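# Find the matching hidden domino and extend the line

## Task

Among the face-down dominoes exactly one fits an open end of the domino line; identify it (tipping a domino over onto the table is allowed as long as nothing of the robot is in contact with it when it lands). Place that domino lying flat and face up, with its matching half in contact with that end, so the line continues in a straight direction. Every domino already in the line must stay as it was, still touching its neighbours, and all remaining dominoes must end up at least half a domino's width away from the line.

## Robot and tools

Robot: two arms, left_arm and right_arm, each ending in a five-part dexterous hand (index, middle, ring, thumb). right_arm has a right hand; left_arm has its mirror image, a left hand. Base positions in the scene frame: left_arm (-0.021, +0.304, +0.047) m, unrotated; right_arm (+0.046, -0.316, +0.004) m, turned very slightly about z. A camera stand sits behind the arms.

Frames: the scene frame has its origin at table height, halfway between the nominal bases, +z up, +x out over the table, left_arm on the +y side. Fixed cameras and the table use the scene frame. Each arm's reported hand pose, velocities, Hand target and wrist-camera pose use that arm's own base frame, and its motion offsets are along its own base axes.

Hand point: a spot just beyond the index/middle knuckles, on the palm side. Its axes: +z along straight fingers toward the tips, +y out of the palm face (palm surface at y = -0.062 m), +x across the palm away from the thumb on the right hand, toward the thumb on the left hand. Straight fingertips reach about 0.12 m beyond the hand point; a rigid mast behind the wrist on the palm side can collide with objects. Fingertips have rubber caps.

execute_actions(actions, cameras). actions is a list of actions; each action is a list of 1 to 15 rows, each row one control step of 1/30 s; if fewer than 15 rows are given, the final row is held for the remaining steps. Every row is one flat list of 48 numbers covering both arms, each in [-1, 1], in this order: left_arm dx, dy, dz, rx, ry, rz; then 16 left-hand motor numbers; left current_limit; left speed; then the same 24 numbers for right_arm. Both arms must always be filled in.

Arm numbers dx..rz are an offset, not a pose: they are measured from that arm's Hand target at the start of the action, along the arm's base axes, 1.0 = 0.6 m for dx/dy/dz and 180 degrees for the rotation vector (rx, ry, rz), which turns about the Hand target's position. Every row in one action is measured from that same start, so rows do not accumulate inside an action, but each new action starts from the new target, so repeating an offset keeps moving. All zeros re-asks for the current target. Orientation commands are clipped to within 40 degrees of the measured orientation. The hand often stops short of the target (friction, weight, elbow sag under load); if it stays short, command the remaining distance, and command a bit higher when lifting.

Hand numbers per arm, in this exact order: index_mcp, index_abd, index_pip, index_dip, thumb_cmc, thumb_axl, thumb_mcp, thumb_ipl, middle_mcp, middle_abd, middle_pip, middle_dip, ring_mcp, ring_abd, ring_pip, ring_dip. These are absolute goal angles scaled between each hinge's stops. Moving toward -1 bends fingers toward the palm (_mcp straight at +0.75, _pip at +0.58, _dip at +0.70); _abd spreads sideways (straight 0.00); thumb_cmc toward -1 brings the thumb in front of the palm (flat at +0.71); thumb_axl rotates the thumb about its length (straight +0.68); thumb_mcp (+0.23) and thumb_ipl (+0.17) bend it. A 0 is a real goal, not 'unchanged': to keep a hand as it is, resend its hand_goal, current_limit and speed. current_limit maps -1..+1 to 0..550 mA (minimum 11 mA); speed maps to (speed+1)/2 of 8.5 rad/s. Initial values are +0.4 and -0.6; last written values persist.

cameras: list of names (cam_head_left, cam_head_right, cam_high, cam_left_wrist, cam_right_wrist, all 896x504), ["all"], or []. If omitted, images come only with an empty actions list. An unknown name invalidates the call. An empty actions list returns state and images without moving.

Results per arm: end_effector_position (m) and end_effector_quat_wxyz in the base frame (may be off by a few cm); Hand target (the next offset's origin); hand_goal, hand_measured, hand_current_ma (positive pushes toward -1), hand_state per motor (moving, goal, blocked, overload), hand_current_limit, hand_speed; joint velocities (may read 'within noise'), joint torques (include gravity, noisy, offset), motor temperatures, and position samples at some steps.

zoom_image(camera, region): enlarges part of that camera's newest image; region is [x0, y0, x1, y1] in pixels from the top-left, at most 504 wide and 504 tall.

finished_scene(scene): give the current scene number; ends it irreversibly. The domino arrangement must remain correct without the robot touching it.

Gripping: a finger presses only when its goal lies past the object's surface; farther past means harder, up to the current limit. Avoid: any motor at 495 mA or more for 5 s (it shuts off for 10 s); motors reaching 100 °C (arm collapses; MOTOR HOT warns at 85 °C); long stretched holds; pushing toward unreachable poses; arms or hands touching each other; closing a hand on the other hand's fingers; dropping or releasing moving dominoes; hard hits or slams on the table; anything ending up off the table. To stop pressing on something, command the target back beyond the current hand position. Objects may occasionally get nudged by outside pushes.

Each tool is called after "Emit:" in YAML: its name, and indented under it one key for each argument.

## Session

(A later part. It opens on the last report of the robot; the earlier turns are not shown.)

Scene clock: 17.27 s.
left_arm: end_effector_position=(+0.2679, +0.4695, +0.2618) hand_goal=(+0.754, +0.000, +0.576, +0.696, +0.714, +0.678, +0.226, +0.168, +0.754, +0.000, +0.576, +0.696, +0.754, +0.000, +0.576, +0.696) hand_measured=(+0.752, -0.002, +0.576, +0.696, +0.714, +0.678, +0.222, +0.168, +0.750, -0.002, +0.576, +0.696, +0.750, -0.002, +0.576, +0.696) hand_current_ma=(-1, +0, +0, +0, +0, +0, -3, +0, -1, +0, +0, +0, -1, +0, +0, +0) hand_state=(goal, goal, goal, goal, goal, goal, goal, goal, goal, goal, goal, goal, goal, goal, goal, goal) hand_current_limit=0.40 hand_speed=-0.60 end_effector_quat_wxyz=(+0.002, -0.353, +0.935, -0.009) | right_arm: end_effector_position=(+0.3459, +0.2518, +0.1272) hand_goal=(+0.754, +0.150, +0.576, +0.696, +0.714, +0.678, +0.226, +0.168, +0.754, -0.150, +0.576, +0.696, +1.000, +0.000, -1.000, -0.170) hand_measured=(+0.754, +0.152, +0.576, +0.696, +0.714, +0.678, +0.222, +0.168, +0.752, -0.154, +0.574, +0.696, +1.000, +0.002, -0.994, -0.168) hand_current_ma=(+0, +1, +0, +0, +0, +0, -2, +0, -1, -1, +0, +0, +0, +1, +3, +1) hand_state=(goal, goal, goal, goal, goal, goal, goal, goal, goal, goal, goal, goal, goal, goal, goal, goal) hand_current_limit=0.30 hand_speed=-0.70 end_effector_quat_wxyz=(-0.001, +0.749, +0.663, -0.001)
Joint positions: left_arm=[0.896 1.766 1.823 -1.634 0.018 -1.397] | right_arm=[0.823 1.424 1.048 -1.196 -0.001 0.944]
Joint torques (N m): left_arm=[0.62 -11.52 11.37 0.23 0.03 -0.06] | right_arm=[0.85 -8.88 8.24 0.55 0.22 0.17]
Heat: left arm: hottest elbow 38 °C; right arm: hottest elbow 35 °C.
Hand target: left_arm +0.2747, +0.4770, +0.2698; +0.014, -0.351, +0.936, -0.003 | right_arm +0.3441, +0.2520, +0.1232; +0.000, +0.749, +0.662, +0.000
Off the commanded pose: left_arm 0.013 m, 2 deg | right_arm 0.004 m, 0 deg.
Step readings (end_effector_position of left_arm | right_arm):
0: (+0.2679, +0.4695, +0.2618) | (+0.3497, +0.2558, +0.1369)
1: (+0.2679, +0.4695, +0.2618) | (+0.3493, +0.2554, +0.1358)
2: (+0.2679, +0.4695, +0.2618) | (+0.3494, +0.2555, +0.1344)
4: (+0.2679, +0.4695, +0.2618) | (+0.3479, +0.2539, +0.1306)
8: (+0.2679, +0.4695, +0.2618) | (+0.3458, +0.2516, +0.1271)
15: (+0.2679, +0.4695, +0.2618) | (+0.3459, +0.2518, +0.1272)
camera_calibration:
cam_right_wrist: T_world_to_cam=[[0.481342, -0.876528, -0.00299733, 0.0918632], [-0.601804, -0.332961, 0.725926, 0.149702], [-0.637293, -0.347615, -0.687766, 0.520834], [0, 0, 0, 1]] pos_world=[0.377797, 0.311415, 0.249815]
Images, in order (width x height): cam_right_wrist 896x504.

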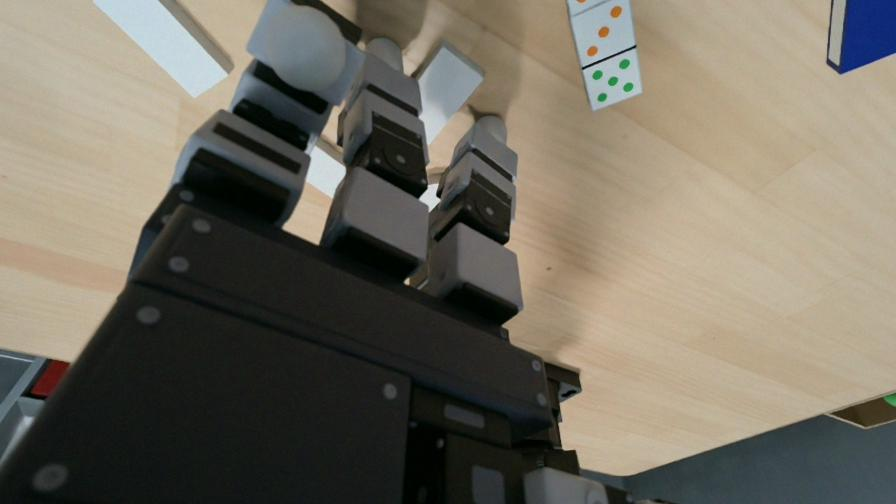

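Emit:
execute_actions:
  actions:
    - [[0,0,0,0,0,0, 0.754,0,0.576,0.696,0.714,0.678,0.226,0.168,0.754,0,0.576,0.696,0.754,0,0.576,0.696,0.4,-0.6, 0,0.0,0,0,0,0, 0.754,-0.1,0.576,0.696,0.714,0.678,0.226,0.168,0.754,0.1,0.576,0.696,1,0,-1,-0.17,0.2,-0.85]]
    - [[0,0,0,0,0,0, 0.754,0,0.576,0.696,0.714,0.678,0.226,0.168,0.754,0,0.576,0.696,0.754,0,0.576,0.696,0.4,-0.6, 0,0.0,0,0,0,0, 0.754,-0.1,0.576,0.696,0.714,0.678,0.226,0.168,0.754,0.1,0.576,0.696,1,0,-1,-0.17,0.2,-0.85]]
  cameras: ["cam_right_wrist"]

Emit:
zoom_image:
  camera: "cam_right_wrist"
  region: [370, 0, 550, 140]

Scene clock: 18.77 s.
left_arm: end_effector_position=(+0.2679, +0.4695, +0.2618) hand_goal=(+0.754, +0.000, +0.576, +0.696, +0.714, +0.678, +0.226, +0.168, +0.754, +0.000, +0.576, +0.696, +0.754, +0.000, +0.576, +0.696) hand_measured=(+0.752, -0.002, +0.576, +0.696, +0.714, +0.678, +0.222, +0.168, +0.750, -0.002, +0.576, +0.696, +0.750, -0.002, +0.576, +0.696) hand_current_ma=(-1, +0, +0, +0, +0, +0, -3, +0, -1, +0, +0, +0, -1, +0, +0, +0) hand_state=(goal, goal, goal, goal, goal, goal, goal, goal, goal, goal, goal, goal, goal, goal, goal, goal) hand_current_limit=0.40 hand_speed=-0.60 end_effector_quat_wxyz=(+0.002, -0.353, +0.935, -0.009) | right_arm: end_effector_position=(+0.3465, +0.2529, +0.1273) hand_goal=(+0.754, -0.100, +0.576, +0.696, +0.714, +0.678, +0.226, +0.168, +0.754, +0.100, +0.576, +0.696, +1.000, +0.000, -1.000, -0.170) hand_measured=(+0.754, -0.012, +0.576, +0.696, +0.714, +0.678, +0.222, +0.168, +0.752, -0.030, +0.574, +0.696, +1.000, +0.002, -0.994, -0.168) hand_current_ma=(+0, +172, +0, +0, +0, +0, -2, +0, -1, -313, +0, +0, +0, +1, +3, +1) hand_state=(goal, blocked, goal, goal, goal, goal, goal, goal, goal, blocked, goal, goal, goal, goal, goal, goal) hand_current_limit=0.20 hand_speed=-0.85 end_effector_quat_wxyz=(-0.001, +0.748, +0.663, +0.001)
Joint positions: left_arm=[0.896 1.766 1.823 -1.634 0.018 -1.397] | right_arm=[0.824 1.424 1.048 -1.192 -0.001 0.944]
Joint torques (N m): left_arm=[0.73 -11.4 11.33 0.21 0.03 -0.06] | right_arm=[0.91 -9.05 8.34 0.35 0.21 0.17]
Heat: left arm: hottest elbow 38 °C; right arm: hottest elbow 35 °C.
Hand target: left_arm +0.2747, +0.4770, +0.2698; +0.014, -0.351, +0.936, -0.003 | right_arm +0.3441, +0.2520, +0.1232; +0.000, +0.749, +0.662, +0.000
Off the commanded pose: left_arm 0.013 m, 2 deg | right_arm 0.005 m, 0 deg.
Step readings (end_effector_position of left_arm | right_arm):
0: (+0.2679, +0.4695, +0.2618) | (+0.3459, +0.2518, +0.1272)
1: (+0.2679, +0.4695, +0.2618) | (+0.3459, +0.2518, +0.1272)
2: (+0.2679, +0.4695, +0.2618) | (+0.3460, +0.2518, +0.1272)
4: (+0.2679, +0.4695, +0.2618) | (+0.3464, +0.2523, +0.1273)
8: (+0.2679, +0.4695, +0.2618) | (+0.3465, +0.2529, +0.1273)
15: (+0.2679, +0.4695, +0.2618) | (+0.3465, +0.2529, +0.1273)
16: (+0.2679, +0.4695, +0.2618) | (+0.3465, +0.2529, +0.1273)
17: (+0.2679, +0.4695, +0.2618) | (+0.3465, +0.2529, +0.1273)
19: (+0.2679, +0.4695, +0.2618) | (+0.3465, +0.2529, +0.1273)
23: (+0.2679, +0.4695, +0.2618) | (+0.3465, +0.2529, +0.1273)
30: (+0.2679, +0.4695, +0.2618) | (+0.3465, +0.2529, +0.1273)
camera_calibration:
cam_right_wrist: T_world_to_cam=[[0.482036, -0.87614, -0.00443227, 0.0923559], [-0.60382, -0.335868, 0.722907, 0.152123], [-0.634856, -0.345791, -0.690932, 0.520846], [0, 0, 0, 1]] pos_world=[0.377998, 0.312114, 0.250307]
Images, in order (width x height): cam_right_wrist 896x504.

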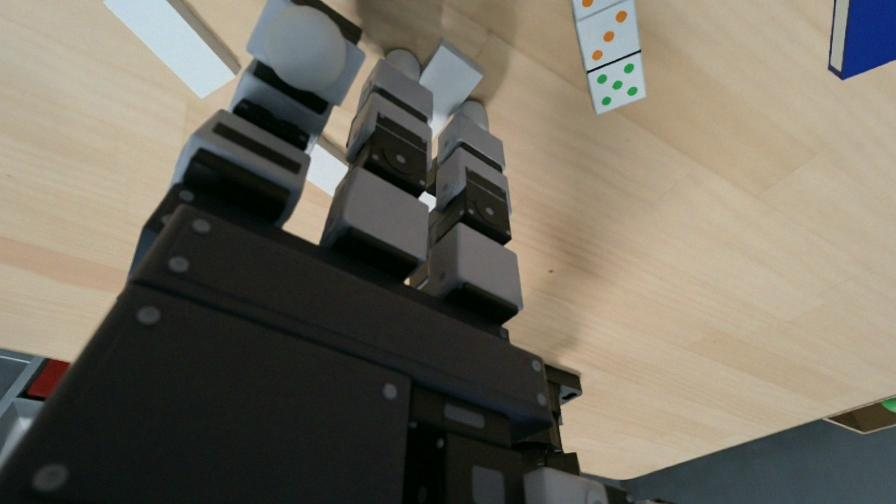

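Scaled by 2.800 from the camera's 896x504 image, which has a finer 1280x720 frame.

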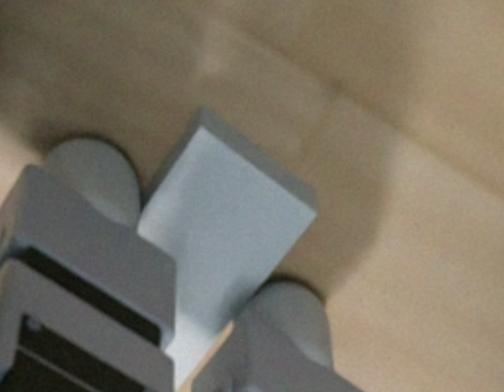

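Emit:
execute_actions:
  actions:
    - [[0,0,0,0,0,0, 0.754,0,0.576,0.696,0.714,0.678,0.226,0.168,0.754,0,0.576,0.696,0.754,0,0.576,0.696,0.4,-0.6, 0.015,0.02,0.18,0,0,0, 0.754,-0.1,0.576,0.696,0.714,0.678,0.226,0.168,0.754,0.1,0.576,0.696,1,0,-1,-0.17,0.2,-0.85]]
    - [[0,0,0,0,0,0, 0.754,0,0.576,0.696,0.714,0.678,0.226,0.168,0.754,0,0.576,0.696,0.754,0,0.576,0.696,0.4,-0.6, 0,0.0,0,0,0,0, 0.754,-0.1,0.576,0.696,0.714,0.678,0.226,0.168,0.754,0.1,0.576,0.696,-0.616,0,-0.591,0.696,0.2,-0.6]]
  cameras: ["cam_right_wrist"]

Emit:
zoom_image:
  camera: "cam_right_wrist"
  region: [370, 0, 550, 140]

Scene clock: 21.13 s.
left_arm: end_effector_position=(+0.2679, +0.4695, +0.2618) hand_goal=(+0.754, +0.000, +0.576, +0.696, +0.714, +0.678, +0.226, +0.168, +0.754, +0.000, +0.576, +0.696, +0.754, +0.000, +0.576, +0.696) hand_measured=(+0.752, -0.002, +0.576, +0.696, +0.714, +0.678, +0.222, +0.168, +0.750, -0.002, +0.576, +0.696, +0.750, -0.002, +0.576, +0.696) hand_current_ma=(-1, +0, +0, +0, +0, +0, -3, +0, -1, +0, +0, +0, -1, +0, +0, +0) hand_state=(goal, goal, goal, goal, goal, goal, goal, goal, goal, goal, goal, goal, goal, goal, goal, goal) hand_current_limit=0.40 hand_speed=-0.60 end_effector_quat_wxyz=(+0.002, -0.353, +0.935, -0.009) | right_arm: end_effector_position=(+0.3514, +0.2573, +0.2261) hand_goal=(+0.754, -0.100, +0.576, +0.696, +0.714, +0.678, +0.226, +0.168, +0.754, +0.100, +0.576, +0.696, -0.616, +0.000, -0.590, +0.696) hand_measured=(+0.754, -0.014, +0.576, +0.696, +0.714, +0.678, +0.220, +0.166, +0.752, -0.028, +0.574, +0.696, -0.596, +0.002, -0.590, +0.694) hand_current_ma=(+0, +166, +0, +0, +0, +0, -4, +0, -1, -305, +0, +0, +23, +1, +0, -1) hand_state=(goal, blocked, goal, goal, goal, goal, goal, goal, goal, blocked, goal, goal, goal, goal, goal, goal) hand_current_limit=0.20 hand_speed=-0.60 end_effector_quat_wxyz=(+0.001, +0.749, +0.663, -0.001)
Joint positions: left_arm=[0.896 1.766 1.823 -1.634 0.018 -1.397] | right_arm=[0.824 1.381 1.272 -1.464 0.002 0.945]
Joint torques (N m): left_arm=[0.62 -11.52 11.38 0.18 0.03 -0.06] | right_arm=[1.14 -8.29 12.29 -0.36 0.17 0.2]
Heat: left arm: hottest elbow 38 °C; right arm: hottest elbow 35 °C.
Hand target: left_arm +0.2747, +0.4770, +0.2698; +0.014, -0.351, +0.936, -0.003 | right_arm +0.3531, +0.2640, +0.2313; +0.000, +0.749, +0.662, +0.000
Off the commanded pose: left_arm 0.013 m, 2 deg | right_arm 0.009 m, 0 deg.
Step readings (end_effector_position of left_arm | right_arm):
0: (+0.2679, +0.4695, +0.2618) | (+0.3465, +0.2529, +0.1273)
1: (+0.2679, +0.4695, +0.2618) | (+0.3460, +0.2522, +0.1345)
2: (+0.2679, +0.4695, +0.2618) | (+0.3419, +0.2474, +0.1424)
4: (+0.2679, +0.4695, +0.2618) | (+0.3382, +0.2432, +0.1671)
8: (+0.2679, +0.4695, +0.2618) | (+0.3491, +0.2548, +0.2144)
15: (+0.2679, +0.4695, +0.2618) | (+0.3515, +0.2574, +0.2261)
16: (+0.2679, +0.4695, +0.2618) | (+0.3514, +0.2573, +0.2261)
17: (+0.2679, +0.4695, +0.2618) | (+0.3514, +0.2573, +0.2261)
19: (+0.2679, +0.4695, +0.2618) | (+0.3514, +0.2573, +0.2261)
23: (+0.2679, +0.4695, +0.2618) | (+0.3514, +0.2573, +0.2261)
30: (+0.2679, +0.4695, +0.2618) | (+0.3514, +0.2573, +0.2261)
camera_calibration:
cam_right_wrist: T_world_to_cam=[[0.480977, -0.876733, 0.0000764433, 0.0939141], [-0.603407, -0.330966, 0.725508, 0.083188], [-0.636052, -0.348999, -0.688214, 0.594403], [0, 0, 0, 1]] pos_world=[0.383097, 0.317316, 0.348715]
Images, in order (width x height): cam_right_wrist 896x504.

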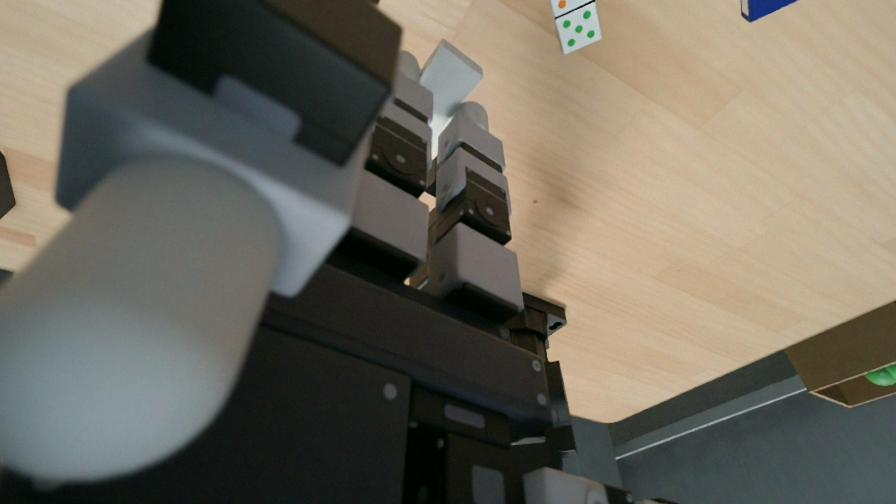

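Scaled by 2.800 from the camera's 896x504 image, which has a finer 1280x720 frame.

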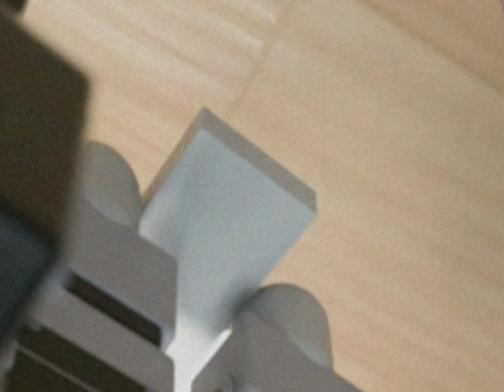

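Emit:
execute_actions:
  actions:
    - [[0,0,0,0,0,0, 0.754,0,0.576,0.696,0.714,0.678,0.226,0.168,0.754,0,0.576,0.696,0.754,0,0.576,0.696,0.4,-0.6, 0,0,0,0,0,0, -0.4,-0.1,0.3,0.696,0.714,0.678,0.226,0.168,-0.4,0.1,0.3,0.696,-0.616,0,-0.591,0.696,0.2,-0.7]]
    - [[0,0,0,0,0,0, 0.754,0,0.576,0.696,0.714,0.678,0.226,0.168,0.754,0,0.576,0.696,0.754,0,0.576,0.696,0.4,-0.6, 0,0,0,0,0,0, -0.4,-0.1,0.3,0.696,0.714,0.678,0.226,0.168,-0.4,0.1,0.3,0.696,-0.616,0,-0.591,0.696,0.2,-0.7]]
  cameras: ["cam_high"]

Emit:
zoom_image:
  camera: "cam_high"
  region: [380, 130, 500, 230]

Scene clock: 22.80 s.
left_arm: end_effector_position=(+0.2679, +0.4695, +0.2618) hand_goal=(+0.754, +0.000, +0.576, +0.696, +0.714, +0.678, +0.226, +0.168, +0.754, +0.000, +0.576, +0.696, +0.754, +0.000, +0.576, +0.696) hand_measured=(+0.752, -0.002, +0.576, +0.696, +0.714, +0.678, +0.222, +0.168, +0.750, -0.002, +0.576, +0.696, +0.750, -0.002, +0.576, +0.696) hand_current_ma=(-1, +0, +0, +0, +0, +0, -3, +0, -1, +0, +0, +0, -1, +0, +0, +0) hand_state=(goal, goal, goal, goal, goal, goal, goal, goal, goal, goal, goal, goal, goal, goal, goal, goal) hand_current_limit=0.40 hand_speed=-0.60 end_effector_quat_wxyz=(+0.002, -0.353, +0.935, -0.009) | right_arm: end_effector_position=(+0.3514, +0.2574, +0.2261) hand_goal=(-0.400, -0.100, +0.300, +0.696, +0.714, +0.678, +0.226, +0.168, -0.400, +0.100, +0.300, +0.696, -0.616, +0.000, -0.590, +0.696) hand_measured=(-0.370, -0.014, +0.308, +0.696, +0.714, +0.678, +0.220, +0.166, -0.382, -0.028, +0.306, +0.696, -0.596, +0.002, -0.590, +0.694) hand_current_ma=(+43, +166, +5, +0, +0, +0, -4, +0, +20, -305, +3, +0, +23, +1, +0, -1) hand_state=(blocked, blocked, goal, goal, goal, goal, goal, goal, goal, blocked, goal, goal, goal, goal, goal, goal) hand_current_limit=0.20 hand_speed=-0.70 end_effector_quat_wxyz=(+0.001, +0.749, +0.663, -0.001)
Joint positions: left_arm=[0.896 1.766 1.823 -1.634 0.018 -1.397] | right_arm=[0.824 1.381 1.272 -1.464 0.001 0.945]
Joint torques (N m): left_arm=[0.73 -11.46 11.36 0.23 0.03 -0.06] | right_arm=[1.2 -8.29 12.46 -0.32 0.33 0.2]
Heat: left arm: hottest elbow 38 °C; right arm: hottest shoulder 35 °C.
Hand target: left_arm +0.2747, +0.4770, +0.2698; +0.014, -0.351, +0.936, -0.003 | right_arm +0.3531, +0.2640, +0.2313; +0.000, +0.749, +0.662, +0.000
Off the commanded pose: left_arm 0.013 m, 2 deg | right_arm 0.009 m, 0 deg.
Step readings (end_effector_position of left_arm | right_arm):
0: (+0.2679, +0.4695, +0.2618) | (+0.3514, +0.2573, +0.2261)
1: (+0.2679, +0.4695, +0.2618) | (+0.3514, +0.2573, +0.2261)
2: (+0.2679, +0.4695, +0.2618) | (+0.3514, +0.2574, +0.2261)
4: (+0.2679, +0.4695, +0.2618) | (+0.3514, +0.2574, +0.2261)
8: (+0.2679, +0.4695, +0.2618) | (+0.3514, +0.2574, +0.2261)
15: (+0.2679, +0.4695, +0.2618) | (+0.3514, +0.2574, +0.2261)
16: (+0.2679, +0.4695, +0.2618) | (+0.3514, +0.2574, +0.2261)
17: (+0.2679, +0.4695, +0.2618) | (+0.3514, +0.2574, +0.2261)
19: (+0.2679, +0.4695, +0.2618) | (+0.3514, +0.2574, +0.2261)
23: (+0.2679, +0.4695, +0.2618) | (+0.3514, +0.2574, +0.2261)
30: (+0.2679, +0.4695, +0.2618) | (+0.3514, +0.2574, +0.2261)
Images, in order (width x height): cam_high 896x504.

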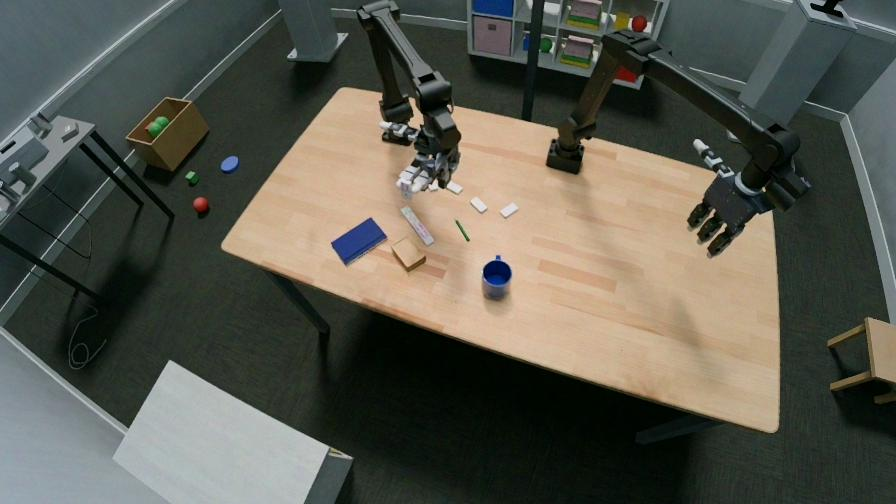

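Scaled by 4.200 from the camera's 896x504 image, which has a finer 1280x720 frame.

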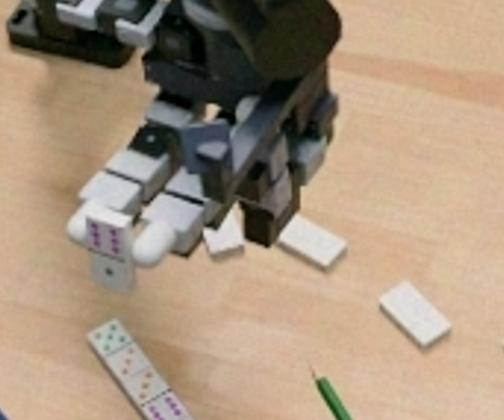

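Emit:
execute_actions:
  actions:
    - [[0,0,0,0,0,0, 0.754,0,0.576,0.696,0.714,0.678,0.226,0.168,0.754,0,0.576,0.696,0.754,0,0.576,0.696,0.4,-0.6, 0,0,0,0,0,0, 0.754,-0.1,0.576,0.696,0.714,0.678,0.226,0.168,0.754,0.1,0.576,0.696,-0.616,0,-0.591,0.696,0.2,-0.7]]
    - [[0,0,0,0,0,0, 0.754,0,0.576,0.696,0.714,0.678,0.226,0.168,0.754,0,0.576,0.696,0.754,0,0.576,0.696,0.4,-0.6, 0,0,-0.02,0,0,0, 0.754,-0.1,0.576,0.696,0.714,0.678,0.226,0.168,0.754,0.1,0.576,0.696,1,0,-1,-0.17,0.2,-0.7]]
    - [[0,0,0,0,0,0, 0.754,0,0.576,0.696,0.714,0.678,0.226,0.168,0.754,0,0.576,0.696,0.754,0,0.576,0.696,0.4,-0.6, 0,0,-0.13,0,0,0, 0.754,-0.1,0.576,0.696,0.714,0.678,0.226,0.168,0.754,0.1,0.576,0.696,1,0,-1,-0.17,0.2,-0.7]]
  cameras: ["cam_right_wrist"]

Scene clock: 25.50 s.
left_arm: end_effector_position=(+0.2679, +0.4695, +0.2618) hand_goal=(+0.754, +0.000, +0.576, +0.696, +0.714, +0.678, +0.226, +0.168, +0.754, +0.000, +0.576, +0.696, +0.754, +0.000, +0.576, +0.696) hand_measured=(+0.752, -0.002, +0.576, +0.696, +0.714, +0.678, +0.222, +0.168, +0.750, -0.002, +0.576, +0.696, +0.750, -0.002, +0.576, +0.696) hand_current_ma=(-1, +0, +0, +0, +0, +0, -3, +0, -1, +0, +0, +0, -1, +0, +0, +0) hand_state=(goal, goal, goal, goal, goal, goal, goal, goal, goal, goal, goal, goal, goal, goal, goal, goal) hand_current_limit=0.40 hand_speed=-0.60 end_effector_quat_wxyz=(+0.002, -0.353, +0.935, -0.009) | right_arm: end_effector_position=(+0.3512, +0.2575, +0.1363) hand_goal=(+0.754, -0.100, +0.576, +0.696, +0.714, +0.678, +0.226, +0.168, +0.754, +0.100, +0.576, +0.696, +1.000, +0.000, -1.000, -0.170) hand_measured=(+0.752, -0.014, +0.578, +0.696, +0.714, +0.678, +0.222, +0.168, +0.748, -0.026, +0.576, +0.696, +0.996, +0.002, -0.996, -0.168) hand_current_ma=(+0, +166, +0, +0, +0, +0, -2, +0, -3, -300, +0, +0, -3, +1, +1, +1) hand_state=(goal, blocked, goal, goal, goal, goal, goal, goal, goal, blocked, goal, goal, goal, goal, goal, goal) hand_current_limit=0.20 hand_speed=-0.70 end_effector_quat_wxyz=(+0.001, +0.749, +0.662, -0.012)
Joint positions: left_arm=[0.896 1.766 1.823 -1.634 0.018 -1.397] | right_arm=[0.824 1.449 1.101 -1.247 0 0.946]
Joint torques (N m): left_arm=[0.73 -11.4 11.36 0.21 0.03 -0.06] | right_arm=[1.14 -9.88 10 0.43 0.15 0.18]
Heat: left arm: hottest elbow 38 °C; right arm: hottest shoulder 35 °C.
Hand target: left_arm +0.2747, +0.4770, +0.2698; +0.014, -0.351, +0.936, -0.003 | right_arm +0.3531, +0.2640, +0.1413; +0.000, +0.749, +0.662, +0.000
Off the commanded pose: left_arm 0.013 m, 2 deg | right_arm 0.008 m, 1 deg.
Step readings (end_effector_position of left_arm | right_arm):
0: (+0.2679, +0.4695, +0.2618) | (+0.3514, +0.2574, +0.2261)
1: (+0.2679, +0.4695, +0.2618) | (+0.3514, +0.2574, +0.2261)
2: (+0.2679, +0.4695, +0.2618) | (+0.3514, +0.2574, +0.2261)
4: (+0.2679, +0.4695, +0.2618) | (+0.3514, +0.2574, +0.2261)
8: (+0.2679, +0.4695, +0.2618) | (+0.3514, +0.2574, +0.2261)
15: (+0.2679, +0.4695, +0.2618) | (+0.3514, +0.2574, +0.2261)
16: (+0.2679, +0.4695, +0.2618) | (+0.3514, +0.2575, +0.2261)
17: (+0.2679, +0.4695, +0.2618) | (+0.3517, +0.2577, +0.2262)
19: (+0.2679, +0.4695, +0.2618) | (+0.3521, +0.2582, +0.2262)
23: (+0.2679, +0.4695, +0.2618) | (+0.3523, +0.2584, +0.2263)
30: (+0.2679, +0.4695, +0.2618) | (+0.3523, +0.2584, +0.2263)
31: (+0.2679, +0.4695, +0.2618) | (+0.3516, +0.2577, +0.2190)
32: (+0.2679, +0.4695, +0.2618) | (+0.3552, +0.2616, +0.2107)
34: (+0.2679, +0.4695, +0.2618) | (+0.3544, +0.2609, +0.1865)
38: (+0.2679, +0.4695, +0.2618) | (+0.3480, +0.2540, +0.1435)
45: (+0.2679, +0.4695, +0.2618) | (+0.3512, +0.2575, +0.1363)
camera_calibration:
cam_right_wrist: T_world_to_cam=[[0.479733, -0.877398, 0.00534407, 0.0940591], [-0.591861, -0.319102, 0.740185, 0.139107], [-0.647732, -0.358254, -0.672382, 0.536778], [0, 0, 0, 1]] pos_world=[0.384897, 0.31922, 0.257453]
Images, in order (width x height): cam_right_wrist 896x504.

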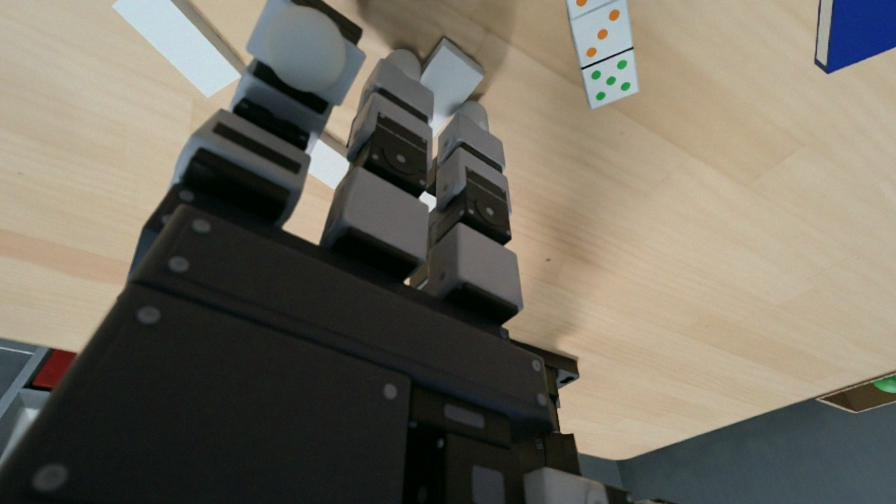

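Emit:
execute_actions:
  actions:
    - [[0,0,0,0,0,0, 0.754,0,0.576,0.696,0.714,0.678,0.226,0.168,0.754,0,0.576,0.696,0.754,0,0.576,0.696,0.4,-0.6, 0,0,-0.022,0,0,0, 0.754,-0.1,0.576,0.696,0.714,0.678,0.226,0.168,0.754,0.1,0.576,0.696,1,0,-1,-0.17,0.2,-0.85]]
    - [[0,0,0,0,0,0, 0.754,0,0.576,0.696,0.714,0.678,0.226,0.168,0.754,0,0.576,0.696,0.754,0,0.576,0.696,0.4,-0.6, 0,0,0,0,0,0, 0.754,0.2,0.576,0.696,0.714,0.678,0.226,0.168,0.754,-0.2,0.576,0.696,1,0,-1,-0.17,0.3,-0.8]]
    - [[0,0,0,0,0,0, 0.754,0,0.576,0.696,0.714,0.678,0.226,0.168,0.754,0,0.576,0.696,0.754,0,0.576,0.696,0.4,-0.6, 0.017,0.017,0.11,0,0,0, 0.754,0.2,0.576,0.696,0.714,0.678,0.226,0.168,0.754,-0.2,0.576,0.696,1,0,-1,-0.17,0.3,-0.8]]
    - [[0,0,0,0,0,0, 0.754,0,0.576,0.696,0.714,0.678,0.226,0.168,0.754,0,0.576,0.696,0.754,0,0.576,0.696,0.4,-0.6, -0.092,0.004,0,0,0,0.128, 0.754,0.2,0.576,0.696,0.714,0.678,0.226,0.168,0.754,-0.2,0.576,0.696,1,0,-1,-0.17,0.3,-0.8]]
    - [[0,0,0,0,0,0, 0.754,0,0.576,0.696,0.714,0.678,0.226,0.168,0.754,0,0.576,0.696,0.754,0,0.576,0.696,0.4,-0.6, -0.092,0.004,-0.03,0,0,0.128, 0.754,0.2,0.576,0.696,0.714,0.678,0.226,0.168,0.754,-0.2,0.576,0.696,1,0,-1,-0.17,0.3,-0.8]]
  cameras: ["cam_right_wrist"]

Emit:
zoom_image:
  camera: "cam_right_wrist"
  region: [370, 0, 550, 140]

Scene clock: 29.50 s.
left_arm: end_effector_position=(+0.2679, +0.4695, +0.2618) hand_goal=(+0.754, +0.000, +0.576, +0.696, +0.714, +0.678, +0.226, +0.168, +0.754, +0.000, +0.576, +0.696, +0.754, +0.000, +0.576, +0.696) hand_measured=(+0.752, -0.002, +0.576, +0.696, +0.714, +0.678, +0.222, +0.168, +0.750, -0.002, +0.576, +0.696, +0.750, -0.002, +0.576, +0.696) hand_current_ma=(-1, +0, +0, +0, +0, +0, -3, +0, -1, +0, +0, +0, -1, +0, +0, +0) hand_state=(goal, goal, goal, goal, goal, goal, goal, goal, goal, goal, goal, goal, goal, goal, goal, goal) hand_current_limit=0.40 hand_speed=-0.60 end_effector_quat_wxyz=(+0.002, -0.353, +0.935, -0.009) | right_arm: end_effector_position=(+0.2489, +0.2759, +0.1712) hand_goal=(+0.754, +0.200, +0.576, +0.696, +0.714, +0.678, +0.226, +0.168, +0.754, -0.200, +0.576, +0.696, +1.000, +0.000, -1.000, -0.170) hand_measured=(+0.754, +0.198, +0.576, +0.696, +0.714, +0.678, +0.222, +0.168, +0.754, -0.198, +0.574, +0.696, +1.000, +0.002, -0.996, -0.168) hand_current_ma=(+0, -1, +0, +0, +0, +0, -3, +0, +0, +0, +0, +0, +0, +0, +1, +1) hand_state=(goal, goal, goal, goal, goal, goal, goal, goal, goal, goal, goal, goal, goal, goal, goal, goal) hand_current_limit=0.30 hand_speed=-0.80 end_effector_quat_wxyz=(+0.000, +0.432, +0.902, -0.010)
Joint positions: left_arm=[0.896 1.766 1.823 -1.634 0.018 -1.397] | right_arm=[0.963 1.14 0.921 -1.371 0.004 0.285]
Joint torques (N m): left_arm=[0.67 -11.52 11.37 0.24 0.03 -0.06] | right_arm=[-0.38 -5.19 10.4 0.51 0.03 0.02]
Heat: left arm: hottest elbow 38 °C; right arm: hottest elbow 36 °C.
Hand target: left_arm +0.2747, +0.4770, +0.2698; +0.014, -0.351, +0.936, -0.003 | right_arm +0.2529, +0.2789, +0.1760; +0.000, +0.430, +0.903, +0.000
Off the commanded pose: left_arm 0.013 m, 2 deg | right_arm 0.007 m, 1 deg.
Step readings (end_effector_position of left_arm | right_arm):
0: (+0.2679, +0.4695, +0.2618) | (+0.3512, +0.2575, +0.1363)
1: (+0.2679, +0.4695, +0.2618) | (+0.3516, +0.2580, +0.1362)
2: (+0.2679, +0.4695, +0.2618) | (+0.3528, +0.2593, +0.1358)
4: (+0.2679, +0.4695, +0.2618) | (+0.3549, +0.2615, +0.1357)
8: (+0.2679, +0.4695, +0.2618) | (+0.3561, +0.2628, +0.1360)
15: (+0.2679, +0.4695, +0.2618) | (+0.3561, +0.2628, +0.1360)
16: (+0.2679, +0.4695, +0.2618) | (+0.3561, +0.2628, +0.1360)
17: (+0.2679, +0.4695, +0.2618) | (+0.3561, +0.2628, +0.1360)
19: (+0.2679, +0.4695, +0.2618) | (+0.3561, +0.2628, +0.1360)
23: (+0.2679, +0.4695, +0.2618) | (+0.3561, +0.2628, +0.1360)
30: (+0.2679, +0.4695, +0.2618) | (+0.3561, +0.2628, +0.1360)
31: (+0.2679, +0.4695, +0.2618) | (+0.3551, +0.2617, +0.1384)
32: (+0.2679, +0.4695, +0.2618) | (+0.3525, +0.2588, +0.1436)
34: (+0.2679, +0.4695, +0.2618) | (+0.3501, +0.2563, +0.1549)
38: (+0.2679, +0.4695, +0.2618) | (+0.3575, +0.2642, +0.1751)
45: (+0.2679, +0.4695, +0.2618) | (+0.3577, +0.2645, +0.1775)
46: (+0.2679, +0.4695, +0.2618) | (+0.3541, +0.2651, +0.1761)
47: (+0.2679, +0.4695, +0.2618) | (+0.3497, +0.2667, +0.1761)
49: (+0.2679, +0.4695, +0.2618) | (+0.3285, +0.2657, +0.1758)
53: (+0.2679, +0.4695, +0.2618) | (+0.3044, +0.2717, +0.1920)
60: (+0.2679, +0.4695, +0.2618) | (+0.3045, +0.2750, +0.1976)
61: (+0.2679, +0.4695, +0.2618) | (+0.3008, +0.2743, +0.1932)
62: (+0.2679, +0.4695, +0.2618) | (+0.2956, +0.2765, +0.1900)
64: (+0.2679, +0.4695, +0.2618) | (+0.2737, +0.2713, +0.1777)
68: (+0.2679, +0.4695, +0.2618) | (+0.2516, +0.2693, +0.1703)
75: (+0.2679, +0.4695, +0.2618) | (+0.2495, +0.2745, +0.1712)
camera_calibration:
cam_right_wrist: T_world_to_cam=[[0.963902, -0.266211, -0.00487647, -0.128258], [-0.176174, -0.651412, 0.737987, 0.047228], [-0.199637, -0.710488, -0.674797, 0.486697], [0, 0, 0, 1]] pos_world=[0.229112, 0.342414, 0.292943]
Images, in order (width x height): cam_right_wrist 896x504.

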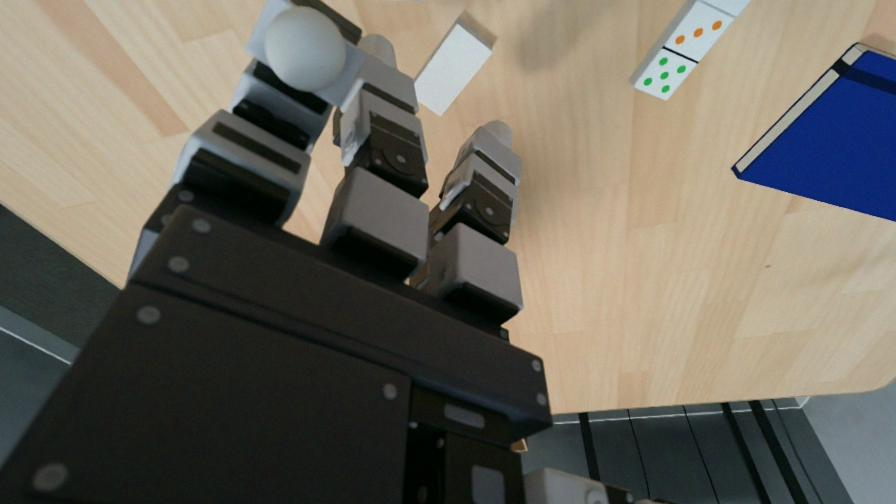

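Scaled by 2.800 from the camera's 896x504 image, which has a finer 1280x720 frame.

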